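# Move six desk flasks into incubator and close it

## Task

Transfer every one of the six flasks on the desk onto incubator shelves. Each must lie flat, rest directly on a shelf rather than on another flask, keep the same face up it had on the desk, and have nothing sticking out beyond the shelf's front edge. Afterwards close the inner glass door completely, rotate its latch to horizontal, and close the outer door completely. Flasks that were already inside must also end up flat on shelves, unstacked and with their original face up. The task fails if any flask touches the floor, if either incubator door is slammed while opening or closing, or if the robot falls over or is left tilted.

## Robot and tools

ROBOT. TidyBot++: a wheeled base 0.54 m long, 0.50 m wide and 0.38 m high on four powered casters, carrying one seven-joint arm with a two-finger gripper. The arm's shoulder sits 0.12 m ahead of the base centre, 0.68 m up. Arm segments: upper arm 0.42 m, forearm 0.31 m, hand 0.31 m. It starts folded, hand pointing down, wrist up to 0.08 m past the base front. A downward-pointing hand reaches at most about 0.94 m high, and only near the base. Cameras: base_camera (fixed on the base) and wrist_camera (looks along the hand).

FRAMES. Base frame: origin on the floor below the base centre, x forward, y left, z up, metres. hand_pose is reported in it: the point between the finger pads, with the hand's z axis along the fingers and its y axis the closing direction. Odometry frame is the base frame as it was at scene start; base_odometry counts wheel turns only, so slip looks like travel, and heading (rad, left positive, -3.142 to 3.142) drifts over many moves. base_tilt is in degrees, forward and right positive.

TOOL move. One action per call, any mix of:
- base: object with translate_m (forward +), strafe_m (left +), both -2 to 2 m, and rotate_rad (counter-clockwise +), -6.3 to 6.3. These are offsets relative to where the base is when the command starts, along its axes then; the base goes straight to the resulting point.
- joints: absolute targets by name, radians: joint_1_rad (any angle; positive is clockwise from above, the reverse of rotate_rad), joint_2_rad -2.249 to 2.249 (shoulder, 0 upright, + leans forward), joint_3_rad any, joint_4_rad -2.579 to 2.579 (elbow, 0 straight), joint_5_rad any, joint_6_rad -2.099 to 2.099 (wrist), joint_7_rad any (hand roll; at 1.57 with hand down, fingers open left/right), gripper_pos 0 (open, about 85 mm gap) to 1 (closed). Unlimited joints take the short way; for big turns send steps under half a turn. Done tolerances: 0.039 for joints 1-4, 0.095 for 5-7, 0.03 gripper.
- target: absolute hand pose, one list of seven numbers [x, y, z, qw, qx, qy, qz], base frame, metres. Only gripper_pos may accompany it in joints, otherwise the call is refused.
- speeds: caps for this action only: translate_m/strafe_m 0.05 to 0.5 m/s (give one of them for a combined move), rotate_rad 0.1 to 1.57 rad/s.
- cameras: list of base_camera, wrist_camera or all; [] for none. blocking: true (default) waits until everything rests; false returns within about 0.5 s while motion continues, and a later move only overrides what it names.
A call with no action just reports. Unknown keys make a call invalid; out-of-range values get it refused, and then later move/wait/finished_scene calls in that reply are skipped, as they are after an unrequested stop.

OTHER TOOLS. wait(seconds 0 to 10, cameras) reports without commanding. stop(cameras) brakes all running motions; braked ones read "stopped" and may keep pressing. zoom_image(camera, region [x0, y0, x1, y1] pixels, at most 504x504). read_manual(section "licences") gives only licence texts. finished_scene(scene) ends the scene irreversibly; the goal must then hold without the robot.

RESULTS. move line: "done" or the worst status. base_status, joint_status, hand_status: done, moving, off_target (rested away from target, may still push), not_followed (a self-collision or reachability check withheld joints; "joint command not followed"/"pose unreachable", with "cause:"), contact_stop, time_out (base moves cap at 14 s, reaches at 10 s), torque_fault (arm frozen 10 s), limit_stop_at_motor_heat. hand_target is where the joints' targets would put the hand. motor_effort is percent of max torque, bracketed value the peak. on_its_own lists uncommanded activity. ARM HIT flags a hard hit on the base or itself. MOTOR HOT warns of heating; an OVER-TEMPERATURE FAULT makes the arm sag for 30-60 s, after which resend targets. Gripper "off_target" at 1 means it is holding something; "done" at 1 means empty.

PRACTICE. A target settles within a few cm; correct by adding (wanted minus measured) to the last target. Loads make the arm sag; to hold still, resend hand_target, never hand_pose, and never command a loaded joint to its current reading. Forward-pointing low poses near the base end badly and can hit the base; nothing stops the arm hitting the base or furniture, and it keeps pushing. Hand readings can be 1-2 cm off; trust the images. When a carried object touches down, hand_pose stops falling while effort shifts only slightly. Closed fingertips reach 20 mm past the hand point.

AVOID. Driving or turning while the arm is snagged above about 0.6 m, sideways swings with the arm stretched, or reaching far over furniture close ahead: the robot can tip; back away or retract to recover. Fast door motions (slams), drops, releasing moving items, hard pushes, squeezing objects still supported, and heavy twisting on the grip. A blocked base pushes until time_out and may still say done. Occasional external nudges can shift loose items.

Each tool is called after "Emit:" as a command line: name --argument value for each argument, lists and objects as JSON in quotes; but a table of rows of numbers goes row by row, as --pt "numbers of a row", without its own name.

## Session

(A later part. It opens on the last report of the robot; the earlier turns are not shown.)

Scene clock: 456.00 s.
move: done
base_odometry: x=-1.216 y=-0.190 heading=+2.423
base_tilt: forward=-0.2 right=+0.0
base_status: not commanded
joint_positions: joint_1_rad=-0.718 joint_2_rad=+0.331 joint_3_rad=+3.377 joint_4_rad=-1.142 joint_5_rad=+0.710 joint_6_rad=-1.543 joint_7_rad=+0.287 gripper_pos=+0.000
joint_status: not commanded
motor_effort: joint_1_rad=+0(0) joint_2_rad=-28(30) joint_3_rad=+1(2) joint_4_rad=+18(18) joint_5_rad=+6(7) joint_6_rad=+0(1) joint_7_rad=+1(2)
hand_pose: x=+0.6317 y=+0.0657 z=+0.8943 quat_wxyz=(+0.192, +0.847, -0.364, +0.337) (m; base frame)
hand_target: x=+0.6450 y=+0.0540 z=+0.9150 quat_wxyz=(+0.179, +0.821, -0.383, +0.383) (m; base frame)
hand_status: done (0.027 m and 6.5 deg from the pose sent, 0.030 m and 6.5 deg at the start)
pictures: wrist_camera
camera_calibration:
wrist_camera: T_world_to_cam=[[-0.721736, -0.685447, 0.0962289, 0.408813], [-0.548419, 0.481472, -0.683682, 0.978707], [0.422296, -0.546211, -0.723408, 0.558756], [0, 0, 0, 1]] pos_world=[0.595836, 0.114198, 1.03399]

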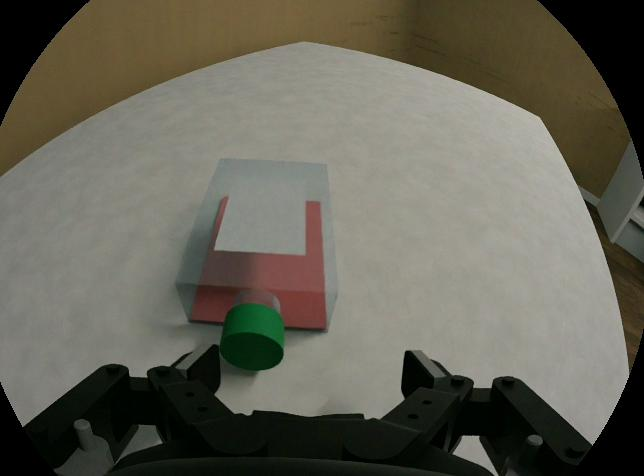

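Emit:
move --target '[0.680, 0.050, 0.905, 0.1786, 0.8214, -0.3830, 0.3830]' --cameras '["wrist_camera"]'

Scene clock: 457.27 s.
move: done
base_odometry: x=-1.216 y=-0.190 heading=+2.423
base_tilt: forward=-0.2 right=+0.0
base_status: not commanded
joint_positions: joint_1_rad=-0.712 joint_2_rad=+0.379 joint_3_rad=+3.452 joint_4_rad=-1.121 joint_5_rad=+0.711 joint_6_rad=-1.482 joint_7_rad=+0.286 gripper_pos=+0.000
joint_status: not commanded
motor_effort: joint_1_rad=+0(1) joint_2_rad=-30(31) joint_3_rad=+2(3) joint_4_rad=+18(18) joint_5_rad=+6(7) joint_6_rad=+0(1) joint_7_rad=+1(2)
hand_pose: x=+0.6604 y=+0.0479 z=+0.8908 quat_wxyz=(+0.201, +0.831, -0.377, +0.356) (m; base frame)
hand_target: x=+0.6800 y=+0.0500 z=+0.9050 quat_wxyz=(+0.179, +0.821, -0.383, +0.383) (m; base frame)
hand_status: done (0.024 m and 4.3 deg from the pose sent, 0.052 m and 6.5 deg at the start)
pictures: wrist_camera
camera_calibration:
wrist_camera: T_world_to_cam=[[-0.747215, -0.65903, 0.0857313, 0.44268], [-0.505265, 0.479542, -0.717459, 1.00233], [0.431715, -0.579413, -0.691306, 0.501154], [0, 0, 0, 1]] pos_world=[0.620863, 0.101455, 1.02763]

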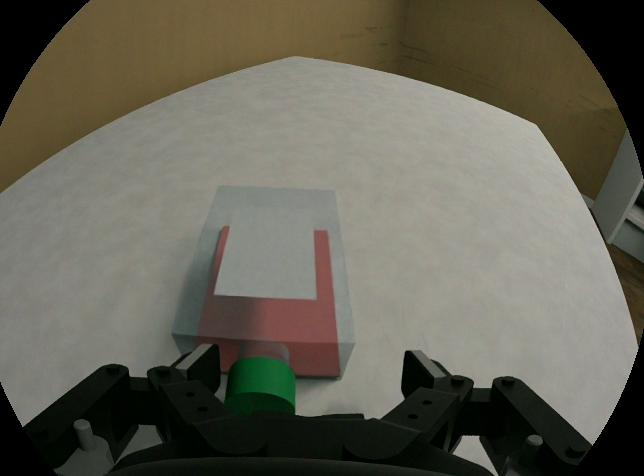

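Emit:
move --target '[0.701, 0.068, 0.90, 0.1786, 0.8214, -0.3830, 0.3830]' --cameras '["wrist_camera"]'

Scene clock: 458.53 s.
move: done
base_odometry: x=-1.216 y=-0.190 heading=+2.423
base_tilt: forward=-0.1 right=+0.0
base_status: not commanded
joint_positions: joint_1_rad=-0.723 joint_2_rad=+0.455 joint_3_rad=+3.522 joint_4_rad=-1.031 joint_5_rad=+0.706 joint_6_rad=-1.482 joint_7_rad=+0.286 gripper_pos=+0.000
joint_status: not commanded
motor_effort: joint_1_rad=+0(1) joint_2_rad=-32(33) joint_3_rad=+4(4) joint_4_rad=+18(18) joint_5_rad=+7(7) joint_6_rad=+0(1) joint_7_rad=+1(2)
hand_pose: x=+0.6863 y=+0.0467 z=+0.8973 quat_wxyz=(+0.213, +0.813, -0.392, +0.375) (m; base frame)
hand_target: x=+0.7010 y=+0.0680 z=+0.9000 quat_wxyz=(+0.179, +0.821, -0.383, +0.383) (m; base frame)
hand_status: done (0.026 m and 4.3 deg from the pose sent, 0.046 m and 4.3 deg at the start)
pictures: wrist_camera
camera_calibration:
wrist_camera: T_world_to_cam=[[-0.775722, -0.626752, 0.0737372, 0.489483], [-0.455475, 0.475164, -0.752836, 1.01834], [0.436804, -0.617577, -0.654065, 0.458652], [0, 0, 0, 1]] pos_world=[0.64319, 0.106159, 1.03054]

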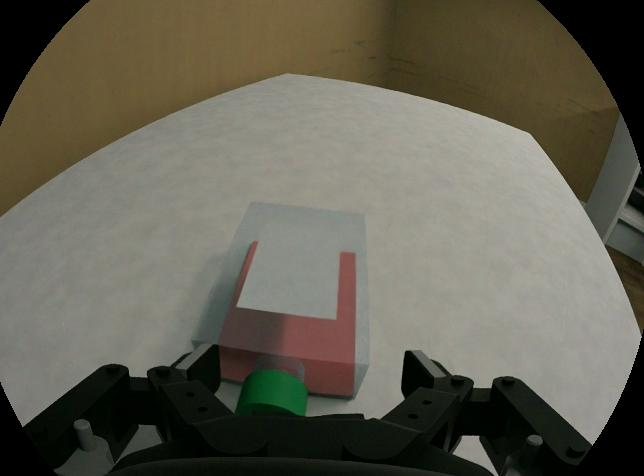

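Emit:
move --base '{"translate_m": 0.009, "strafe_m": 0.026}' --cameras '["wrist_camera"]'

Scene clock: 459.60 s.
move: done
base_odometry: x=-1.240 y=-0.203 heading=+2.422
base_tilt: forward=-0.2 right=+0.0
base_status: done
joint_positions: joint_1_rad=-0.735 joint_2_rad=+0.466 joint_3_rad=+3.526 joint_4_rad=-1.029 joint_5_rad=+0.706 joint_6_rad=-1.480 joint_7_rad=+0.286 gripper_pos=+0.000
joint_status: not commanded
motor_effort: joint_1_rad=+0(3) joint_2_rad=-32(34) joint_3_rad=+3(4) joint_4_rad=+18(18) joint_5_rad=+7(8) joint_6_rad=+0(1) joint_7_rad=+1(2)
hand_pose: x=+0.6882 y=+0.0534 z=+0.8934 quat_wxyz=(+0.216, +0.814, -0.386, +0.376) (m; base frame)
hand_target: x=+0.7010 y=+0.0680 z=+0.9000 quat_wxyz=(+0.179, +0.821, -0.383, +0.383) (m; base frame)
hand_status: not commanded
pictures: wrist_camera
camera_calibration:
wrist_camera: T_world_to_cam=[[-0.769593, -0.633211, 0.0822842, 0.483842], [-0.463328, 0.465097, -0.754329, 1.02043], [0.439379, -0.618651, -0.651319, 0.455288], [0, 0, 0, 1]] pos_world=[0.645111, 0.113439, 1.02647]

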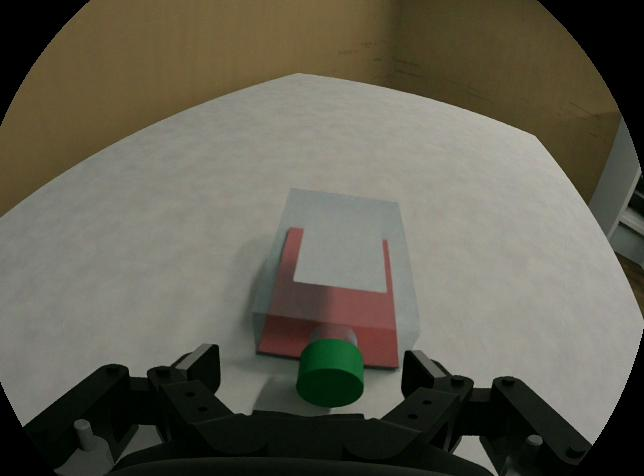

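Emit:
move --target '[0.696, 0.064, 0.892, 0.143, 0.827, -0.383, 0.389]' --cameras '["wrist_camera"]'

Scene clock: 460.97 s.
move: done
base_odometry: x=-1.240 y=-0.203 heading=+2.422
base_tilt: forward=-0.2 right=+0.0
base_status: not commanded
joint_positions: joint_1_rad=-0.712 joint_2_rad=+0.403 joint_3_rad=+3.480 joint_4_rad=-1.098 joint_5_rad=+0.706 joint_6_rad=-1.401 joint_7_rad=+0.286 gripper_pos=+0.000
joint_status: not commanded
motor_effort: joint_1_rad=+0(0) joint_2_rad=-31(33) joint_3_rad=+3(4) joint_4_rad=+18(18) joint_5_rad=+7(7) joint_6_rad=+1(1) joint_7_rad=+1(2)
hand_pose: x=+0.6897 y=+0.0551 z=+0.8949 quat_wxyz=(+0.180, +0.828, -0.369, +0.383) (m; base frame)
hand_target: x=+0.6960 y=+0.0640 z=+0.8920 quat_wxyz=(+0.143, +0.826, -0.383, +0.389) (m; base frame)
hand_status: done (0.011 m and 4.6 deg from the pose sent, 0.013 m and 8.6 deg at the start)
pictures: wrist_camera
camera_calibration:
wrist_camera: T_world_to_cam=[[-0.725522, -0.687234, 0.0364364, 0.499625], [-0.479338, 0.466634, -0.743295, 1.02258], [0.493815, -0.556742, -0.667971, 0.430631], [0, 0, 0, 1]] pos_world=[0.639997, 0.105939, 1.02952]

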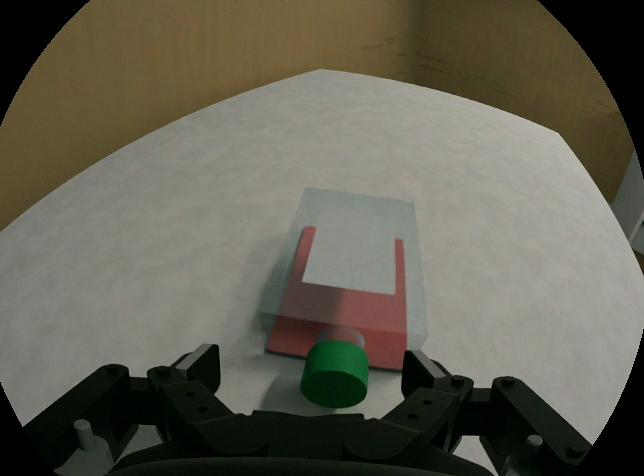

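Emit:
move --target '[0.688, 0.055, 0.872, 0.150, 0.823, -0.392, 0.385]' --cameras '["wrist_camera"]'

Scene clock: 462.07 s.
move: done
base_odometry: x=-1.240 y=-0.203 heading=+2.422
base_tilt: forward=-0.1 right=-0.1
base_status: not commanded
joint_positions: joint_1_rad=-0.708 joint_2_rad=+0.391 joint_3_rad=+3.467 joint_4_rad=-1.178 joint_5_rad=+0.706 joint_6_rad=-1.371 joint_7_rad=+0.247 gripper_pos=+0.000
joint_status: not commanded
motor_effort: joint_1_rad=+0(1) joint_2_rad=-29(31) joint_3_rad=+2(3) joint_4_rad=+18(19) joint_5_rad=+6(7) joint_6_rad=+1(1) joint_7_rad=+1(2)
hand_pose: x=+0.6815 y=+0.0515 z=+0.8707 quat_wxyz=(+0.183, +0.832, -0.370, +0.370) (m; base frame)
hand_target: x=+0.6880 y=+0.0550 z=+0.8720 quat_wxyz=(+0.150, +0.822, -0.392, +0.385) (m; base frame)
hand_status: done (0.007 m and 4.9 deg from the pose sent, 0.023 m and 4.4 deg at the start)
pictures: wrist_camera
camera_calibration:
wrist_camera: T_world_to_cam=[[-0.728499, -0.683232, 0.0498432, 0.48221], [-0.494895, 0.474582, -0.727909, 0.999067], [0.473675, -0.554948, -0.68386, 0.44387], [0, 0, 0, 1]] pos_world=[0.635472, 0.101647, 1.00674]

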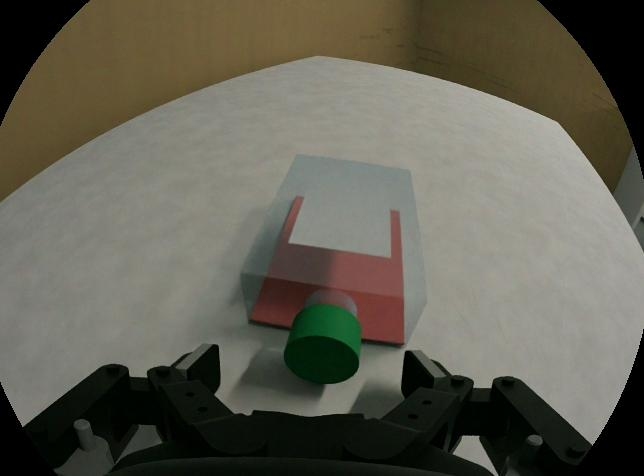

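Emit:
move --target '[0.696, 0.041, 0.873, 0.160, 0.812, -0.413, 0.380]' --cameras '["wrist_camera"]'

Scene clock: 464.07 s.
move: done
base_odometry: x=-1.240 y=-0.203 heading=+2.422
base_tilt: forward=-0.1 right=+0.0
base_status: not commanded
joint_positions: joint_1_rad=-0.697 joint_2_rad=+0.404 joint_3_rad=+3.495 joint_4_rad=-1.165 joint_5_rad=+0.705 joint_6_rad=-1.371 joint_7_rad=+0.247 gripper_pos=+0.000
joint_status: not commanded
motor_effort: joint_1_rad=+0(1) joint_2_rad=-31(31) joint_3_rad=+2(3) joint_4_rad=+18(19) joint_5_rad=+7(7) joint_6_rad=+0(1) joint_7_rad=+0(2)
hand_pose: x=+0.6863 y=+0.0357 z=+0.8725 quat_wxyz=(+0.193, +0.823, -0.383, +0.373) (m; base frame)
hand_target: x=+0.6960 y=+0.0410 z=+0.8730 quat_wxyz=(+0.160, +0.812, -0.413, +0.380) (m; base frame)
hand_status: done (0.011 m and 5.3 deg from the pose sent, 0.018 m and 6.1 deg at the start)
pictures: wrist_camera
camera_calibration:
wrist_camera: T_world_to_cam=[[-0.752552, -0.6565, 0.0516984, 0.488774], [-0.472133, 0.483146, -0.737333, 1.00256], [0.459082, -0.57929, -0.673548, 0.435991], [0, 0, 0, 1]] pos_world=[0.641012, 0.089064, 1.00761]

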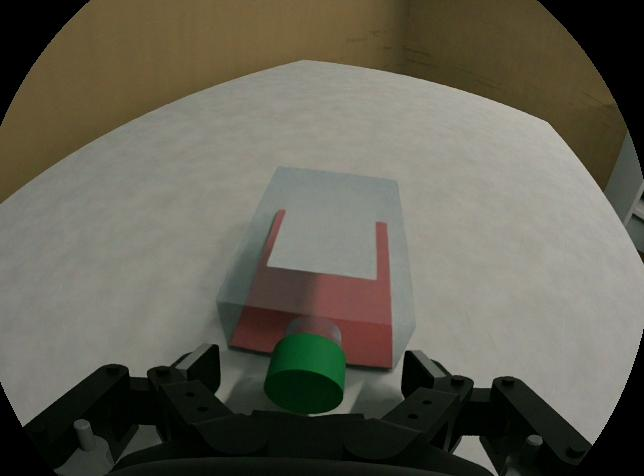

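Emit:
move --joints '{"gripper_pos": 0.85}' --cameras '["wrist_camera"]'

Emit:
move --target '[0.690, 0.048, 0.945, 0.160, 0.812, -0.413, 0.380]' --cameras '["wrist_camera"]'

Scene clock: 465.27 s.
move: done
base_odometry: x=-1.240 y=-0.203 heading=+2.422
base_tilt: forward=-0.1 right=+0.0
base_status: not commanded
joint_positions: joint_1_rad=-0.697 joint_2_rad=+0.402 joint_3_rad=+3.495 joint_4_rad=-1.155 joint_5_rad=+0.705 joint_6_rad=-1.368 joint_7_rad=+0.247 gripper_pos=+0.850
joint_status: all done
motor_effort: joint_1_rad=+1(2) joint_2_rad=-27(31) joint_3_rad=+2(3) joint_4_rad=+14(18) joint_5_rad=+4(7) joint_6_rad=-2(2) joint_7_rad=+2(2)
hand_pose: x=+0.6887 y=+0.0372 z=+0.8776 quat_wxyz=(+0.187, +0.822, -0.384, +0.377) (m; base frame)
hand_target: x=+0.6960 y=+0.0410 z=+0.8730 quat_wxyz=(+0.160, +0.812, -0.413, +0.380) (m; base frame)
hand_status: not commanded
pictures: wrist_camera
camera_calibration:
wrist_camera: T_world_to_cam=[[-0.750663, -0.659597, 0.0379078, 0.502267], [-0.464188, 0.485708, -0.740687, 1.00413], [0.470143, -0.573603, -0.67078, 0.428949], [0, 0, 0, 1]] pos_world=[0.641472, 0.0896256, 1.01244]

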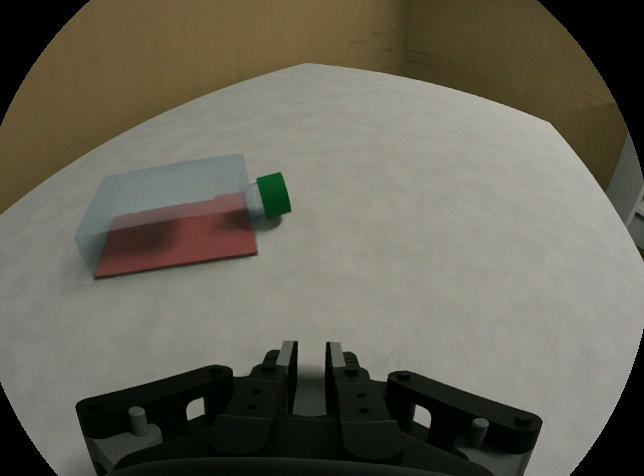

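Scene clock: 466.60 s.
move: done
base_odometry: x=-1.240 y=-0.203 heading=+2.422
base_tilt: forward=-0.2 right=+0.0
base_status: not commanded
joint_positions: joint_1_rad=-0.695 joint_2_rad=+0.425 joint_3_rad=+3.517 joint_4_rad=-0.910 joint_5_rad=+0.688 joint_6_rad=-1.483 joint_7_rad=+0.283 gripper_pos=+0.850
joint_status: not commanded
motor_effort: joint_1_rad=+0(1) joint_2_rad=-31(33) joint_3_rad=+2(4) joint_4_rad=+18(20) joint_5_rad=+6(7) joint_6_rad=+2(2) joint_7_rad=+0(2)
hand_pose: x=+0.6979 y=+0.0457 z=+0.9520 quat_wxyz=(+0.155, +0.794, -0.421, +0.410) (m; base frame)
hand_target: x=+0.6900 y=+0.0480 z=+0.9450 quat_wxyz=(+0.160, +0.812, -0.413, +0.380) (m; base frame)
hand_status: done (0.011 m and 4.1 deg from the pose sent, 0.068 m and 4.7 deg at the start)
pictures: wrist_camera
camera_calibration:
wrist_camera: T_world_to_cam=[[-0.777811, -0.623744, -0.0771538, 0.638718], [-0.35629, 0.538727, -0.763433, 1.00332], [0.517752, -0.566318, -0.641262, 0.417705], [0, 0, 0, 1]] pos_world=[0.638007, 0.0944355, 1.0831]

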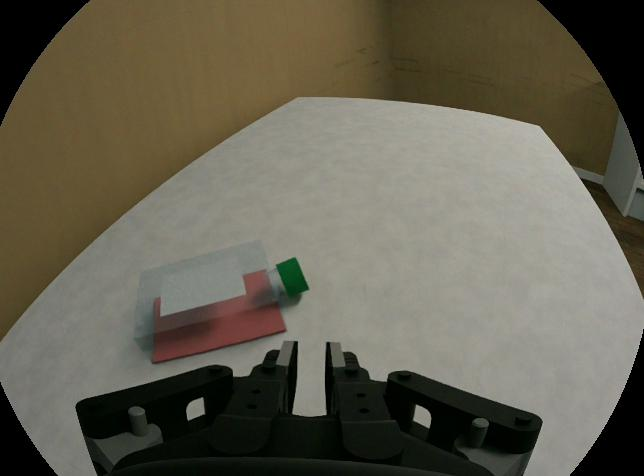

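Emit:
move --base '{"translate_m": -0.2}' --target '[0.60, 0.03, 1.05, 0, 0.911, 0, 0.412]' --cameras '[]'

Emit:
move --base '{"strafe_m": -0.60, "rotate_rad": 0.61, "translate_m": 0.19}' --joints '{"gripper_pos": 0}' --cameras '["wrist_camera"]'

Scene clock: 469.93 s.
move: done
base_odometry: x=-1.090 y=-0.335 heading=+2.422
base_tilt: forward=-0.2 right=+0.0
base_status: done
joint_positions: joint_1_rad=-0.074 joint_2_rad=-0.043 joint_3_rad=+3.110 joint_4_rad=-1.097 joint_5_rad=+0.154 joint_6_rad=-1.290 joint_7_rad=+1.389 gripper_pos=+0.850
joint_status: not commanded
motor_effort: joint_1_rad=+0(1) joint_2_rad=-17(36) joint_3_rad=-1(4) joint_4_rad=+19(20) joint_5_rad=+2(7) joint_6_rad=+5(6) joint_7_rad=+1(2)
hand_pose: x=+0.5968 y=+0.0066 z=+1.0435 quat_wxyz=(+0.021, +0.918, -0.044, +0.395) (m; base frame)
hand_target: x=+0.6000 y=+0.0300 z=+1.0500 quat_wxyz=(+0.000, +0.911, +0.000, +0.412) (m; base frame)
hand_status: done (0.025 m and 5.9 deg from the pose sent, 0.139 m and 53.7 deg at the start)
pictures: none
No camera images: "cameras" was empty.

Scene clock: 472.63 s.
move: done
base_odometry: x=-0.837 y=+0.242 heading=+3.033
base_tilt: forward=-0.2 right=+0.0
base_status: done
joint_positions: joint_1_rad=-0.063 joint_2_rad=-0.049 joint_3_rad=+3.099 joint_4_rad=-1.098 joint_5_rad=+0.144 joint_6_rad=-1.286 joint_7_rad=+1.391 gripper_pos=+0.000
joint_status: all done
motor_effort: joint_1_rad=+0(2) joint_2_rad=-16(18) joint_3_rad=+0(3) joint_4_rad=+19(19) joint_5_rad=+1(3) joint_6_rad=+5(6) joint_7_rad=+2(2)
hand_pose: x=+0.5952 y=+0.0095 z=+1.0460 quat_wxyz=(+0.016, +0.916, -0.042, +0.398) (m; base frame)
hand_target: x=+0.6000 y=+0.0300 z=+1.0500 quat_wxyz=(+0.000, +0.911, +0.000, +0.412) (m; base frame)
hand_status: not commanded
pictures: wrist_camera
camera_calibration:
wrist_camera: T_world_to_cam=[[-0.0558113, -0.998337, 0.0144027, 0.0215312], [-0.707051, 0.0293339, -0.706554, 1.21199], [0.704957, -0.0496171, -0.707512, 0.463654], [0, 0, 0, 1]] pos_world=[0.531282, 0.0089483, 1.18407]

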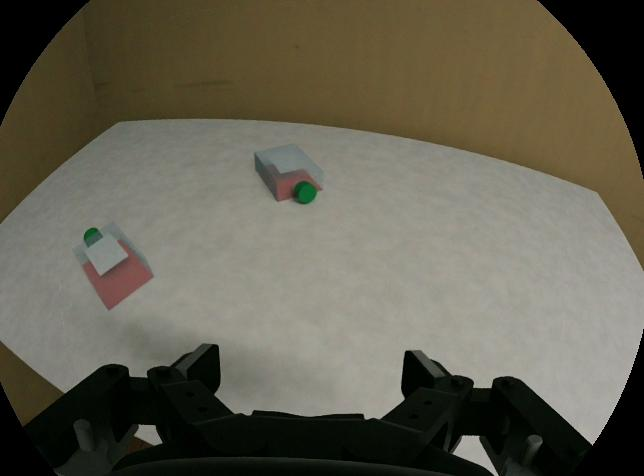

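Emit:
move --base '{"translate_m": 0.20}' --speeds '{"translate_m": 0.25}' --cameras '[]'

Emit:
move --target '[0.76, -0.02, 0.99, -0.0879, 0.8864, 0.1885, 0.4133]' --cameras '["wrist_camera"]'

Scene clock: 474.80 s.
move: done
base_odometry: x=-1.036 y=+0.263 heading=+3.033
base_tilt: forward=-0.2 right=+0.0
base_status: done
joint_positions: joint_1_rad=-0.063 joint_2_rad=-0.052 joint_3_rad=+3.099 joint_4_rad=-1.100 joint_5_rad=+0.144 joint_6_rad=-1.285 joint_7_rad=+1.391 gripper_pos=+0.000
joint_status: not commanded
motor_effort: joint_1_rad=+0(1) joint_2_rad=-16(20) joint_3_rad=-1(2) joint_4_rad=+19(20) joint_5_rad=+1(2) joint_6_rad=+5(6) joint_7_rad=+1(2)
hand_pose: x=+0.5943 y=+0.0094 z=+1.0470 quat_wxyz=(+0.016, +0.916, -0.042, +0.399) (m; base frame)
hand_target: x=+0.6000 y=+0.0300 z=+1.0500 quat_wxyz=(+0.000, +0.911, +0.000, +0.412) (m; base frame)
hand_status: not commanded
pictures: none
No camera images: "cameras" was empty.

Scene clock: 476.77 s.
move: done
base_odometry: x=-1.036 y=+0.263 heading=+3.033
base_tilt: forward=-0.1 right=+0.0
base_status: not commanded
joint_positions: joint_1_rad=+0.357 joint_2_rad=+0.369 joint_3_rad=+2.988 joint_4_rad=-0.879 joint_5_rad=-0.373 joint_6_rad=-1.276 joint_7_rad=+2.130 gripper_pos=+0.000
joint_status: not commanded
motor_effort: joint_1_rad=+0(1) joint_2_rad=-31(35) joint_3_rad=-2(4) joint_4_rad=+19(21) joint_5_rad=-3(4) joint_6_rad=+4(6) joint_7_rad=+1(2)
hand_pose: x=+0.7462 y=-0.0386 z=+0.9485 quat_wxyz=(-0.082, +0.917, +0.154, +0.358) (m; base frame)
hand_target: x=+0.7600 y=-0.0200 z=+0.9900 quat_wxyz=(-0.088, +0.886, +0.189, +0.413) (m; base frame)
hand_status: done (0.048 m and 8.3 deg from the pose sent, 0.178 m and 29.3 deg at the start)
pictures: wrist_camera
camera_calibration:
wrist_camera: T_world_to_cam=[[0.37526, -0.926596, -0.0244747, -0.298705], [-0.703525, -0.267529, -0.658393, 1.19157], [0.603517, 0.264287, -0.752276, 0.416122], [0, 0, 0, 1]] pos_world=[0.699255, -0.067975, 1.09025]

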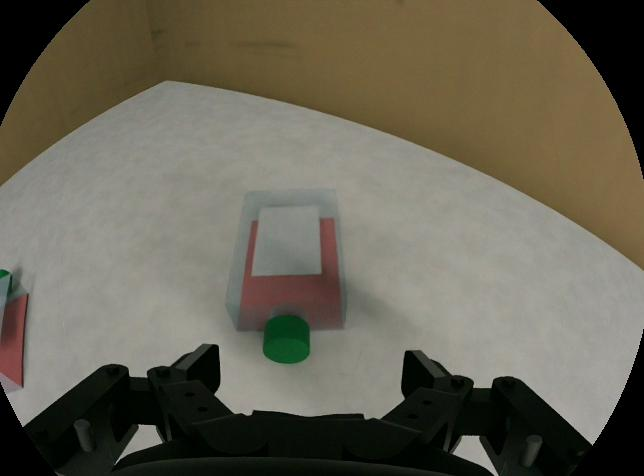

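Emit:
move --target '[0.795, 0.012, 0.945, -0.0928, 0.875, 0.186, 0.4365]' --cameras '["wrist_camera"]'

Scene clock: 478.60 s.
move: done
base_odometry: x=-1.036 y=+0.263 heading=+3.033
base_tilt: forward=-0.1 right=+0.0
base_status: not commanded
joint_positions: joint_1_rad=+0.332 joint_2_rad=+0.372 joint_3_rad=+2.940 joint_4_rad=-1.009 joint_5_rad=-0.382 joint_6_rad=-1.033 joint_7_rad=+2.168 gripper_pos=+0.000
joint_status: not commanded
motor_effort: joint_1_rad=+0(1) joint_2_rad=-33(34) joint_3_rad=-3(4) joint_4_rad=+21(21) joint_5_rad=-3(4) joint_6_rad=+4(5) joint_7_rad=+1(2)
hand_pose: x=+0.7855 y=-0.0125 z=+0.9316 quat_wxyz=(-0.078, +0.896, +0.160, +0.407) (m; base frame)
hand_target: x=+0.7950 y=+0.0120 z=+0.9450 quat_wxyz=(-0.093, +0.875, +0.186, +0.437) (m; base frame)
hand_status: done (0.030 m and 5.3 deg from the pose sent, 0.070 m and 10.9 deg at the start)
pictures: wrist_camera
camera_calibration:
wrist_camera: T_world_to_cam=[[0.382151, -0.924038, 0.0106682, -0.327736], [-0.626728, -0.267643, -0.731833, 1.2232], [0.679097, 0.272984, -0.681401, 0.247405], [0, 0, 0, 1]] pos_world=[0.723844, -0.0429988, 1.06725]

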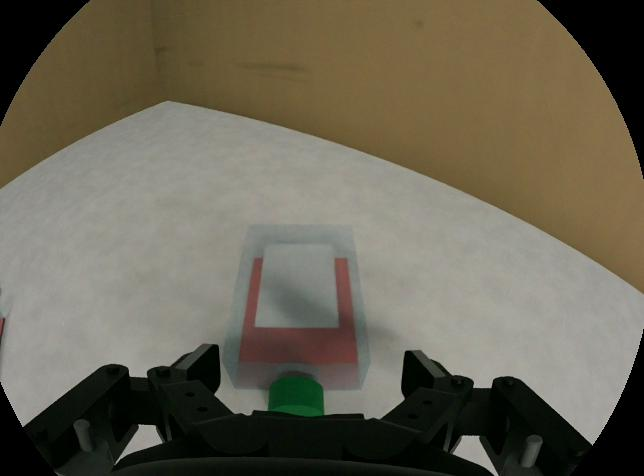

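Emit:
move --target '[0.800, 0.018, 0.905, -0.0928, 0.875, 0.186, 0.4365]' --cameras '["wrist_camera"]'

Scene clock: 480.07 s.
move: done
base_odometry: x=-1.036 y=+0.263 heading=+3.033
base_tilt: forward=-0.2 right=+0.0
base_status: not commanded
joint_positions: joint_1_rad=+0.332 joint_2_rad=+0.374 joint_3_rad=+2.905 joint_4_rad=-1.139 joint_5_rad=-0.398 joint_6_rad=-0.907 joint_7_rad=+2.222 gripper_pos=+0.000
joint_status: not commanded
motor_effort: joint_1_rad=+0(1) joint_2_rad=-32(35) joint_3_rad=-4(5) joint_4_rad=+21(22) joint_5_rad=-3(4) joint_6_rad=+3(5) joint_7_rad=+1(2)
hand_pose: x=+0.7910 y=+0.0050 z=+0.8921 quat_wxyz=(-0.083, +0.893, +0.172, +0.407) (m; base frame)
hand_target: x=+0.8000 y=+0.0180 z=+0.9050 quat_wxyz=(-0.093, +0.875, +0.186, +0.437) (m; base frame)
hand_status: done (0.020 m and 4.4 deg from the pose sent, 0.043 m and 5.3 deg at the start)
pictures: wrist_camera
camera_calibration:
wrist_camera: T_world_to_cam=[[0.404844, -0.91431, 0.0117701, -0.332197], [-0.617941, -0.283058, -0.733504, 1.19703], [0.673981, 0.289681, -0.679584, 0.214421], [0, 0, 0, 1]] pos_world=[0.729664, -0.0270159, 1.02765]

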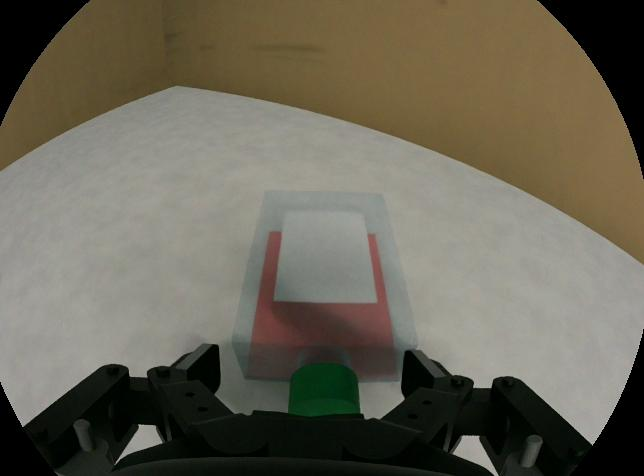

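Emit:
move --target '[0.792, 0.008, 0.892, -0.0928, 0.875, 0.186, 0.4365]' --cameras '["wrist_camera"]'

Scene clock: 481.03 s.
move: done
base_odometry: x=-1.036 y=+0.263 heading=+3.033
base_tilt: forward=-0.2 right=+0.0
base_status: not commanded
joint_positions: joint_1_rad=+0.366 joint_2_rad=+0.371 joint_3_rad=+2.895 joint_4_rad=-1.204 joint_5_rad=-0.441 joint_6_rad=-0.878 joint_7_rad=+2.284 gripper_pos=+0.000
joint_status: not commanded
motor_effort: joint_1_rad=+0(1) joint_2_rad=-32(34) joint_3_rad=-3(4) joint_4_rad=+21(22) joint_5_rad=-3(4) joint_6_rad=+3(4) joint_7_rad=+1(2)
hand_pose: x=+0.7851 y=-0.0027 z=+0.8719 quat_wxyz=(-0.088, +0.894, +0.174, +0.403) (m; base frame)
hand_target: x=+0.7920 y=+0.0080 z=+0.8920 quat_wxyz=(-0.093, +0.875, +0.186, +0.437) (m; base frame)
hand_status: done (0.024 m and 4.7 deg from the pose sent, 0.003 m and 4.4 deg at the start)
pictures: wrist_camera
camera_calibration:
wrist_camera: T_world_to_cam=[[0.412435, -0.910986, 0.00165381, -0.333696], [-0.623216, -0.283475, -0.728865, 1.17653], [0.664454, 0.299578, -0.684656, 0.218856], [0, 0, 0, 1]] pos_world=[0.72544, -0.036041, 1.00792]

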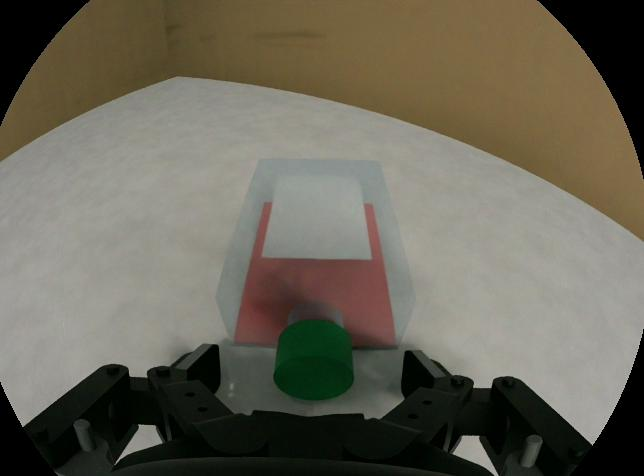

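Emit:
move --target '[0.801, 0.012, 0.892, -0.0928, 0.875, 0.186, 0.4365]' --cameras '["wrist_camera"]'

Emit:
move --joints '{"gripper_pos": 0.6}' --cameras '["wrist_camera"]'

Scene clock: 481.90 s.
move: done
base_odometry: x=-1.036 y=+0.263 heading=+3.033
base_tilt: forward=-0.2 right=+0.0
base_status: not commanded
joint_positions: joint_1_rad=+0.366 joint_2_rad=+0.375 joint_3_rad=+2.889 joint_4_rad=-1.201 joint_5_rad=-0.441 joint_6_rad=-0.876 joint_7_rad=+2.284 gripper_pos=+0.000
joint_status: not commanded
motor_effort: joint_1_rad=+0(0) joint_2_rad=-32(32) joint_3_rad=-4(4) joint_4_rad=+21(21) joint_5_rad=-4(4) joint_6_rad=+4(4) joint_7_rad=+1(2)
hand_pose: x=+0.7866 y=+0.0002 z=+0.8718 quat_wxyz=(-0.090, +0.893, +0.175, +0.404) (m; base frame)
hand_target: x=+0.8010 y=+0.0120 z=+0.8920 quat_wxyz=(-0.093, +0.875, +0.186, +0.437) (m; base frame)
hand_status: done (0.027 m and 4.5 deg from the pose sent, 0.030 m and 4.7 deg at the start)
pictures: wrist_camera
camera_calibration:
wrist_camera: T_world_to_cam=[[0.416728, -0.909031, -0.000192474, -0.333524], [-0.62074, -0.284412, -0.73061, 1.17772], [0.664093, 0.304586, -0.682795, 0.215464], [0, 0, 0, 1]] pos_world=[0.72696, -0.0338521, 1.00751]

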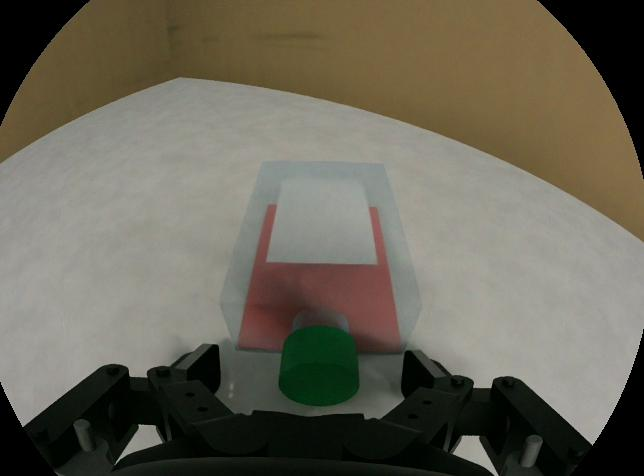

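Scene clock: 482.77 s.
move: done
base_odometry: x=-1.036 y=+0.263 heading=+3.033
base_tilt: forward=-0.2 right=+0.0
base_status: not commanded
joint_positions: joint_1_rad=+0.366 joint_2_rad=+0.370 joint_3_rad=+2.885 joint_4_rad=-1.200 joint_5_rad=-0.441 joint_6_rad=-0.859 joint_7_rad=+2.284 gripper_pos=+0.600
joint_status: all done
motor_effort: joint_1_rad=+0(2) joint_2_rad=-28(31) joint_3_rad=-3(5) joint_4_rad=+17(21) joint_5_rad=-2(4) joint_6_rad=+2(4) joint_7_rad=+1(1)
hand_pose: x=+0.7897 y=+0.0005 z=+0.8787 quat_wxyz=(-0.086, +0.890, +0.174, +0.413) (m; base frame)
hand_target: x=+0.8010 y=+0.0120 z=+0.8920 quat_wxyz=(-0.093, +0.875, +0.186, +0.437) (m; base frame)
hand_status: not commanded
pictures: wrist_camera
camera_calibration:
wrist_camera: T_world_to_cam=[[0.412123, -0.911069, 0.0104161, -0.340209], [-0.606805, -0.282981, -0.742771, 1.18445], [0.679663, 0.299793, -0.669464, 0.19402], [0, 0, 0, 1]] pos_world=[0.727069, -0.0329425, 1.01321]

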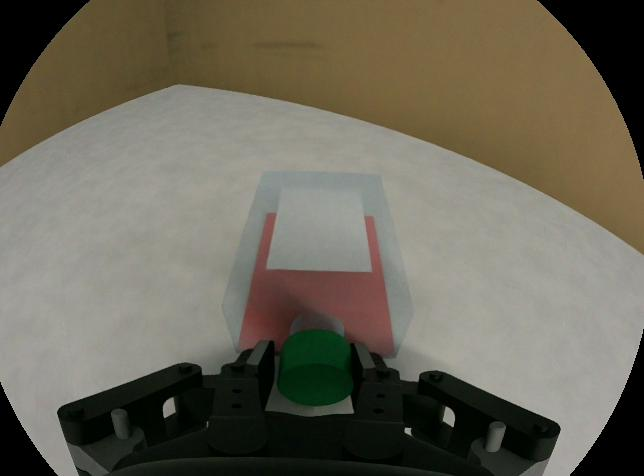

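Emit:
move --joints '{"gripper_pos": 0.85}' --cameras '["wrist_camera"]'

Emit:
move --target '[0.795, 0.012, 0.955, -0.0928, 0.875, 0.186, 0.4365]' --cameras '["wrist_camera"]'

Scene clock: 483.60 s.
move: off_target
base_odometry: x=-1.036 y=+0.263 heading=+3.033
base_tilt: forward=-0.2 right=+0.0
base_status: not commanded
joint_positions: joint_1_rad=+0.366 joint_2_rad=+0.369 joint_3_rad=+2.885 joint_4_rad=-1.200 joint_5_rad=-0.441 joint_6_rad=-0.858 joint_7_rad=+2.284 gripper_pos=+0.681
joint_status: gripper_pos off_target (ended at +0.681, target +0.850)
motor_effort: joint_1_rad=+0(0) joint_2_rad=-28(29) joint_3_rad=-2(4) joint_4_rad=+18(18) joint_5_rad=-2(3) joint_6_rad=+3(3) joint_7_rad=+1(2)
hand_pose: x=+0.7898 y=+0.0005 z=+0.8793 quat_wxyz=(-0.086, +0.890, +0.174, +0.413) (m; base frame)
hand_target: x=+0.8010 y=+0.0120 z=+0.8920 quat_wxyz=(-0.093, +0.875, +0.186, +0.437) (m; base frame)
hand_status: not commanded
pictures: wrist_camera
camera_calibration:
wrist_camera: T_world_to_cam=[[0.411801, -0.911204, 0.0112675, -0.340804], [-0.60581, -0.282979, -0.743584, 1.18493], [0.680746, 0.299383, -0.668547, 0.192764], [0, 0, 0, 1]] pos_world=[0.726963, -0.0329414, 1.01381]

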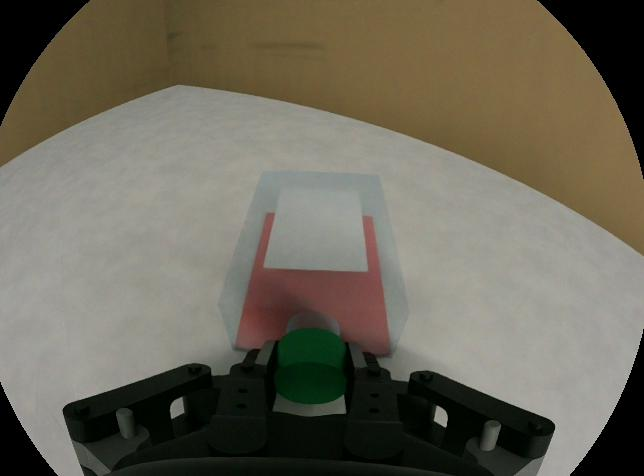

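Scene clock: 484.80 s.
move: done
base_odometry: x=-1.036 y=+0.263 heading=+3.033
base_tilt: forward=-0.2 right=+0.0
base_status: not commanded
joint_positions: joint_1_rad=+0.331 joint_2_rad=+0.385 joint_3_rad=+2.915 joint_4_rad=-1.019 joint_5_rad=-0.441 joint_6_rad=-0.970 joint_7_rad=+2.284 gripper_pos=+0.681
joint_status: not commanded
motor_effort: joint_1_rad=+0(0) joint_2_rad=-34(36) joint_3_rad=-3(5) joint_4_rad=+21(23) joint_5_rad=-4(5) joint_6_rad=+5(5) joint_7_rad=+1(2)
hand_pose: x=+0.8003 y=+0.0082 z=+0.9401 quat_wxyz=(-0.081, +0.872, +0.202, +0.438) (m; base frame)
hand_target: x=+0.7950 y=+0.0120 z=+0.9550 quat_wxyz=(-0.093, +0.875, +0.186, +0.437) (m; base frame)
hand_status: done (0.016 m and 2.3 deg from the pose sent, 0.077 m and 3.5 deg at the start)
pictures: wrist_camera
camera_calibration:
wrist_camera: T_world_to_cam=[[0.45208, -0.890166, 0.0568226, -0.414039], [-0.542811, -0.325104, -0.77438, 1.21764], [0.7078, 0.319238, -0.630164, 0.166035], [0, 0, 0, 1]] pos_world=[0.730608, -0.0257081, 1.07107]

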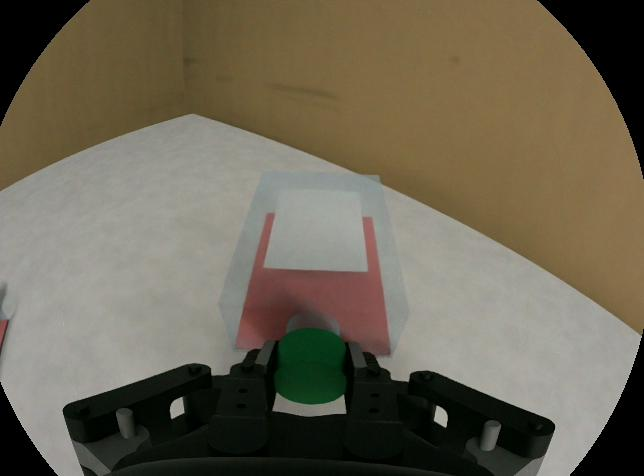

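Emit:
move --joints '{"gripper_pos": 0.95}' --cameras '[]'

Emit:
move --base '{"translate_m": -0.35}' --speeds '{"translate_m": 0.3}' --target '[0.60, 0, 1.05, 0, 0.9063, 0, 0.4226]' --cameras '[]'

Emit:
move --base '{"rotate_rad": -1.828}' --speeds '{"rotate_rad": 0.8}' --target '[0.55, 0, 1.05, 0, 0.911, 0, 0.412]' --cameras '["wrist_camera"]'

Scene clock: 485.60 s.
move: off_target
base_odometry: x=-1.036 y=+0.263 heading=+3.033
base_tilt: forward=-0.2 right=+0.0
base_status: not commanded
joint_positions: joint_1_rad=+0.331 joint_2_rad=+0.385 joint_3_rad=+2.915 joint_4_rad=-1.019 joint_5_rad=-0.441 joint_6_rad=-0.970 joint_7_rad=+2.284 gripper_pos=+0.681
joint_status: gripper_pos off_target (ended at +0.681, target +0.950)
motor_effort: joint_1_rad=+0(0) joint_2_rad=-34(34) joint_3_rad=-3(4) joint_4_rad=+22(22) joint_5_rad=-4(4) joint_6_rad=+5(5) joint_7_rad=+1(2)
hand_pose: x=+0.8002 y=+0.0082 z=+0.9400 quat_wxyz=(-0.082, +0.872, +0.202, +0.438) (m; base frame)
hand_target: x=+0.7950 y=+0.0120 z=+0.9550 quat_wxyz=(-0.093, +0.875, +0.186, +0.437) (m; base frame)
hand_status: not commanded
pictures: none
No camera images: "cameras" was empty.

Scene clock: 487.77 s.
move: done
base_odometry: x=-0.688 y=+0.225 heading=+3.033
base_tilt: forward=-0.2 right=+0.0
base_status: done
joint_positions: joint_1_rad=-0.008 joint_2_rad=-0.084 joint_3_rad=+3.147 joint_4_rad=-1.143 joint_5_rad=-0.069 joint_6_rad=-1.156 joint_7_rad=+1.652 gripper_pos=+0.681
joint_status: not commanded
motor_effort: joint_1_rad=+0(3) joint_2_rad=-16(39) joint_3_rad=+0(5) joint_4_rad=+20(23) joint_5_rad=+0(5) joint_6_rad=+6(7) joint_7_rad=+1(2)
hand_pose: x=+0.6064 y=+0.0221 z=+1.0687 quat_wxyz=(-0.017, +0.893, +0.039, +0.448) (m; base frame)
hand_target: x=+0.6000 y=+0.0000 z=+1.0500 quat_wxyz=(+0.000, +0.906, +0.000, +0.423) (m; base frame)
hand_status: done (0.030 m and 5.9 deg from the pose sent, 0.229 m and 25.4 deg at the start)
pictures: none
No camera images: "cameras" was empty.

Scene clock: 490.90 s.
move: done
base_odometry: x=-0.688 y=+0.225 heading=+1.205
base_tilt: forward=-0.2 right=+0.0
base_status: done
joint_positions: joint_1_rad=-0.015 joint_2_rad=-0.161 joint_3_rad=+3.153 joint_4_rad=-1.203 joint_5_rad=-0.058 joint_6_rad=-1.216 joint_7_rad=+1.649 gripper_pos=+0.681
joint_status: not commanded
motor_effort: joint_1_rad=+0(2) joint_2_rad=-13(18) joint_3_rad=-1(3) joint_4_rad=+20(21) joint_5_rad=+0(1) joint_6_rad=+5(7) joint_7_rad=+1(2)
hand_pose: x=+0.5634 y=+0.0196 z=+1.0589 quat_wxyz=(-0.014, +0.903, +0.039, +0.428) (m; base frame)
hand_target: x=+0.5500 y=+0.0000 z=+1.0500 quat_wxyz=(+0.000, +0.911, +0.000, +0.412) (m; base frame)
hand_status: done (0.025 m and 5.2 deg from the pose sent, 0.063 m and 6.7 deg at the start)
pictures: wrist_camera
camera_calibration:
wrist_camera: T_world_to_cam=[[0.115927, -0.992829, 0.0291863, -0.0827833], [-0.651928, -0.0982251, -0.751892, 1.21789], [0.749367, 0.0681368, -0.65864, 0.416639], [0, 0, 0, 1]] pos_world=[0.491358, 0.00904925, 1.19255]

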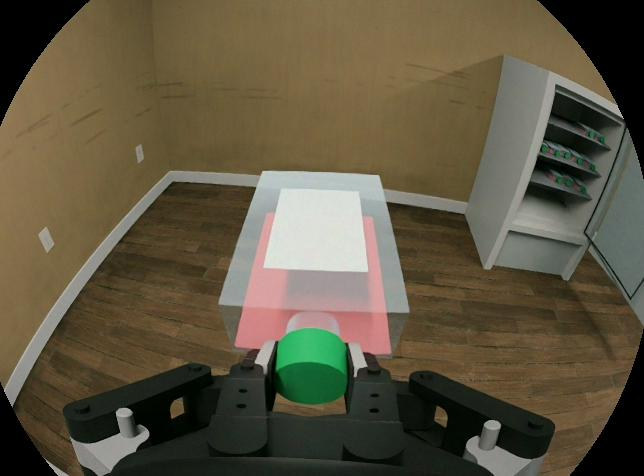

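Emit:
move --base '{"translate_m": 1.017, "strafe_m": -1.219}' --cameras '[]'

Emit:
move --target '[0.62, -0.007, 0.83, 0.0086, 0.9035, -0.018, 0.430]' --cameras '[]'

Emit:
move --target '[0.63, -0.006, 0.70, 0.0086, 0.9035, -0.018, 0.430]' --cameras '["wrist_camera"]'

Scene clock: 495.67 s.
move: done
base_odometry: x=+0.814 y=+0.738 heading=+1.204
base_tilt: forward=-0.2 right=+0.0
base_status: done
joint_positions: joint_1_rad=-0.015 joint_2_rad=-0.169 joint_3_rad=+3.153 joint_4_rad=-1.203 joint_5_rad=-0.056 joint_6_rad=-1.219 joint_7_rad=+1.649 gripper_pos=+0.681
joint_status: not commanded
motor_effort: joint_1_rad=+0(2) joint_2_rad=-13(17) joint_3_rad=+0(3) joint_4_rad=+20(21) joint_5_rad=+0(2) joint_6_rad=+7(7) joint_7_rad=+1(2)
hand_pose: x=+0.5601 y=+0.0187 z=+1.0616 quat_wxyz=(-0.013, +0.902, +0.039, +0.431) (m; base frame)
hand_target: x=+0.5500 y=+0.0000 z=+1.0500 quat_wxyz=(+0.000, +0.911, +0.000, +0.412) (m; base frame)
hand_status: not commanded
pictures: none
No camera images: "cameras" was empty.

Scene clock: 498.00 s.
move: done
base_odometry: x=+0.814 y=+0.738 heading=+1.204
base_tilt: forward=-0.2 right=+0.0
base_status: not commanded
joint_positions: joint_1_rad=+0.004 joint_2_rad=-0.116 joint_3_rad=+3.139 joint_4_rad=-1.902 joint_5_rad=+0.003 joint_6_rad=-0.506 joint_7_rad=+1.555 gripper_pos=+0.681
joint_status: not commanded
motor_effort: joint_1_rad=+0(0) joint_2_rad=-17(19) joint_3_rad=+0(2) joint_4_rad=+22(23) joint_5_rad=+1(1) joint_6_rad=+6(7) joint_7_rad=+1(2)
hand_pose: x=+0.6113 y=+0.0004 z=+0.8269 quat_wxyz=(-0.002, +0.911, -0.007, +0.412) (m; base frame)
hand_target: x=+0.6200 y=-0.0070 z=+0.8300 quat_wxyz=(+0.009, +0.903, -0.018, +0.430) (m; base frame)
hand_status: done (0.012 m and 2.8 deg from the pose sent, 0.241 m and 7.0 deg at the start)
pictures: none
No camera images: "cameras" was empty.

Scene clock: 499.90 s.
move: done
base_odometry: x=+0.814 y=+0.738 heading=+1.204
base_tilt: forward=-0.2 right=+0.0
base_status: not commanded
joint_positions: joint_1_rad=-0.351 joint_2_rad=+0.063 joint_3_rad=+3.503 joint_4_rad=-2.202 joint_5_rad=-0.058 joint_6_rad=-0.031 joint_7_rad=+1.587 gripper_pos=+0.681
joint_status: not commanded
motor_effort: joint_1_rad=+0(0) joint_2_rad=-19(21) joint_3_rad=-1(1) joint_4_rad=+18(22) joint_5_rad=+0(1) joint_6_rad=+6(7) joint_7_rad=+1(2)
hand_pose: x=+0.6244 y=-0.0023 z=+0.6961 quat_wxyz=(+0.003, +0.911, -0.019, +0.413) (m; base frame)
hand_target: x=+0.6300 y=-0.0060 z=+0.7000 quat_wxyz=(+0.009, +0.903, -0.018, +0.430) (m; base frame)
hand_status: done (0.008 m and 2.3 deg from the pose sent, 0.128 m and 2.8 deg at the start)
pictures: wrist_camera
camera_calibration:
wrist_camera: T_world_to_cam=[[-0.00284075, -0.999951, 0.0095164, -0.0131491], [-0.684541, -0.00499269, -0.728958, 0.987254], [0.728969, -0.00858515, -0.684493, 0.164016], [0, 0, 0, 1]] pos_world=[0.556215, -0.0068113, 0.832059]

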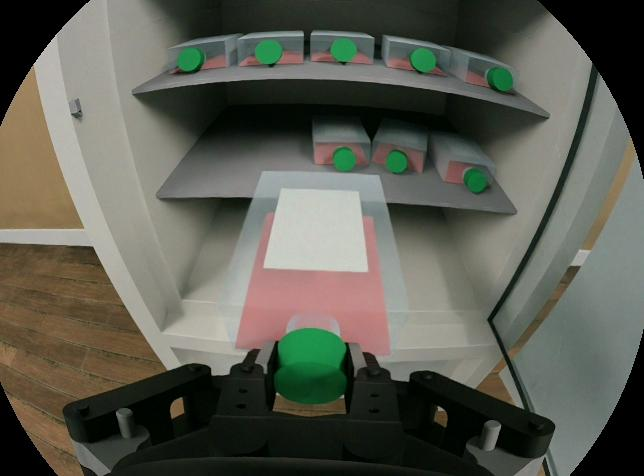

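Emit:
move --base '{"strafe_m": 0.038}' --target '[0.635, -0.006, 0.66, 0.0086, 0.9035, -0.018, 0.430]' --cameras '[]'

Emit:
move --base '{"translate_m": 0.17}' --speeds '{"translate_m": 0.2}' --cameras '["wrist_camera"]'

Scene clock: 503.97 s.
move: done
base_odometry: x=+0.779 y=+0.752 heading=+1.204
base_tilt: forward=-0.1 right=+0.0
base_status: done
joint_positions: joint_1_rad=-0.109 joint_2_rad=+0.163 joint_3_rad=+3.261 joint_4_rad=-2.254 joint_5_rad=-0.058 joint_6_rad=+0.128 joint_7_rad=+1.587 gripper_pos=+0.681
joint_status: not commanded
motor_effort: joint_1_rad=+0(2) joint_2_rad=-22(23) joint_3_rad=+0(2) joint_4_rad=+16(18) joint_5_rad=+0(1) joint_6_rad=+6(7) joint_7_rad=+1(2)
hand_pose: x=+0.6314 y=-0.0059 z=+0.6573 quat_wxyz=(+0.005, +0.910, -0.020, +0.414) (m; base frame)
hand_target: x=+0.6350 y=-0.0060 z=+0.6600 quat_wxyz=(+0.009, +0.903, -0.018, +0.430) (m; base frame)
hand_status: done (0.004 m and 2.0 deg from the pose sent, 0.038 m and 2.3 deg at the start)
pictures: none
No camera images: "cameras" was empty.

Scene clock: 505.57 s.
move: done
base_odometry: x=+0.840 y=+0.911 heading=+1.204
base_tilt: forward=-0.2 right=+0.0
base_status: done
joint_positions: joint_1_rad=-0.109 joint_2_rad=+0.169 joint_3_rad=+3.260 joint_4_rad=-2.259 joint_5_rad=-0.058 joint_6_rad=+0.134 joint_7_rad=+1.587 gripper_pos=+0.681
joint_status: not commanded
motor_effort: joint_1_rad=+0(0) joint_2_rad=-21(24) joint_3_rad=-1(1) joint_4_rad=+16(17) joint_5_rad=+0(1) joint_6_rad=+6(7) joint_7_rad=+1(2)
hand_pose: x=+0.6301 y=-0.0056 z=+0.6532 quat_wxyz=(+0.006, +0.911, -0.020, +0.412) (m; base frame)
hand_target: x=+0.6350 y=-0.0060 z=+0.6600 quat_wxyz=(+0.009, +0.903, -0.018, +0.430) (m; base frame)
hand_status: not commanded
pictures: wrist_camera
camera_calibration:
wrist_camera: T_world_to_cam=[[-0.00721538, -0.999879, 0.0137556, -0.0160869], [-0.685902, -0.0050612, -0.727676, 0.959983], [0.727658, -0.0146855, -0.685783, 0.132119], [0, 0, 0, 1]] pos_world=[0.562201, -0.00928605, 0.789383]

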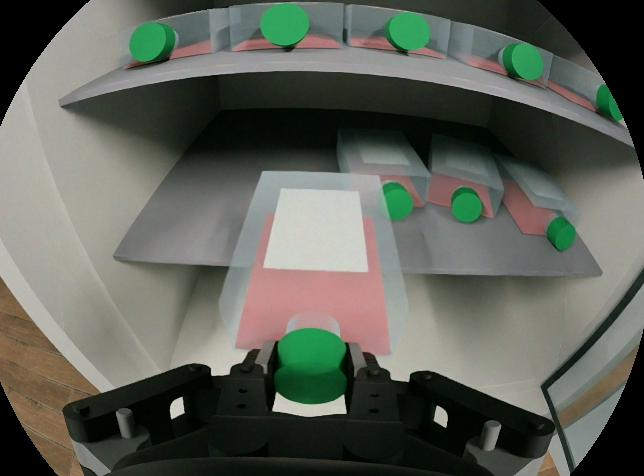

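Emit:
move --base '{"translate_m": 0.112}' --speeds '{"translate_m": 0.15}' --cameras '["wrist_camera"]'

Emit:
move --target '[0.64, -0.006, 0.632, 0.0086, 0.9035, -0.018, 0.430]' --cameras '["wrist_camera"]'

Scene clock: 508.27 s.
move: done
base_odometry: x=+0.880 y=+1.016 heading=+1.204
base_tilt: forward=-0.2 right=+0.0
base_status: done
joint_positions: joint_1_rad=-0.109 joint_2_rad=+0.171 joint_3_rad=+3.259 joint_4_rad=-2.262 joint_5_rad=-0.058 joint_6_rad=+0.135 joint_7_rad=+1.587 gripper_pos=+0.681
joint_status: not commanded
motor_effort: joint_1_rad=+0(1) joint_2_rad=-22(24) joint_3_rad=-1(1) joint_4_rad=+16(17) joint_5_rad=+0(1) joint_6_rad=+6(7) joint_7_rad=+1(2)
hand_pose: x=+0.6293 y=-0.0052 z=+0.6516 quat_wxyz=(+0.006, +0.912, -0.019, +0.410) (m; base frame)
hand_target: x=+0.6350 y=-0.0060 z=+0.6600 quat_wxyz=(+0.009, +0.903, -0.018, +0.430) (m; base frame)
hand_status: not commanded
pictures: wrist_camera
camera_calibration:
wrist_camera: T_world_to_cam=[[-0.00647611, -0.999882, 0.0139389, -0.0163303], [-0.68791, -0.00566218, -0.725774, 0.958257], [0.725767, -0.0142889, -0.687792, 0.134032], [0, 0, 0, 1]] pos_world=[0.561813, -0.00898742, 0.787891]

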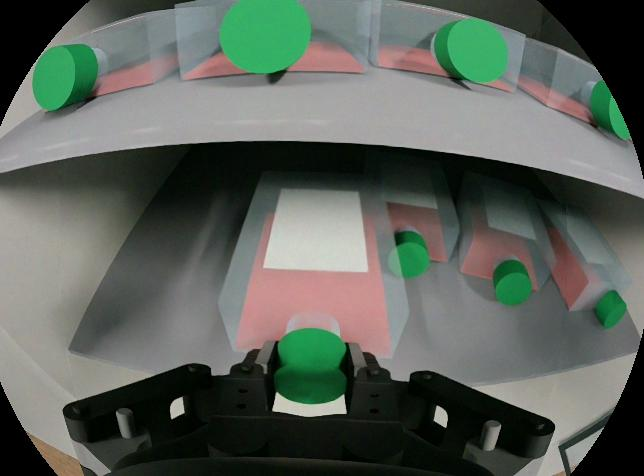

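Scene clock: 509.43 s.
move: done
base_odometry: x=+0.880 y=+1.016 heading=+1.204
base_tilt: forward=-0.1 right=+0.0
base_status: not commanded
joint_positions: joint_1_rad=-0.077 joint_2_rad=+0.249 joint_3_rad=+3.224 joint_4_rad=-2.285 joint_5_rad=-0.058 joint_6_rad=+0.242 joint_7_rad=+1.587 gripper_pos=+0.681
joint_status: not commanded
motor_effort: joint_1_rad=+0(0) joint_2_rad=-23(26) joint_3_rad=+0(1) joint_4_rad=+15(16) joint_5_rad=+0(1) joint_6_rad=+6(7) joint_7_rad=+0(2)
hand_pose: x=+0.6367 y=-0.0055 z=+0.6259 quat_wxyz=(+0.008, +0.911, -0.018, +0.412) (m; base frame)
hand_target: x=+0.6400 y=-0.0060 z=+0.6320 quat_wxyz=(+0.009, +0.903, -0.018, +0.430) (m; base frame)
hand_status: done (0.007 m and 2.2 deg from the pose sent, 0.022 m and 2.4 deg at the start)
pictures: wrist_camera
camera_calibration:
wrist_camera: T_world_to_cam=[[-0.00586763, -0.999799, 0.0191752, -0.0198434], [-0.685127, -0.00994832, -0.728356, 0.944487], [0.7284, -0.0174112, -0.684931, 0.107459], [0, 0, 0, 1]] pos_world=[0.568704, -0.0085724, 0.761905]

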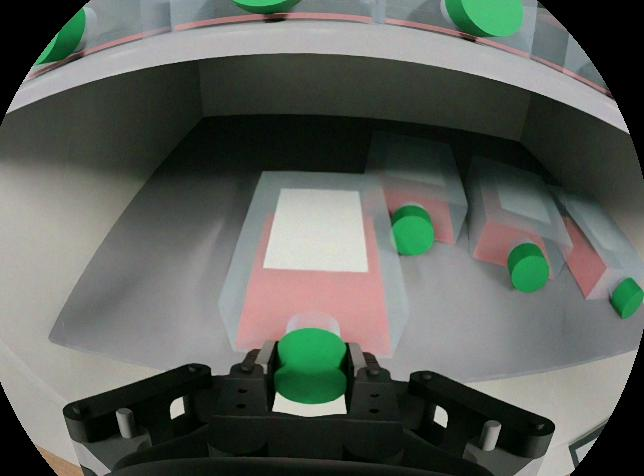

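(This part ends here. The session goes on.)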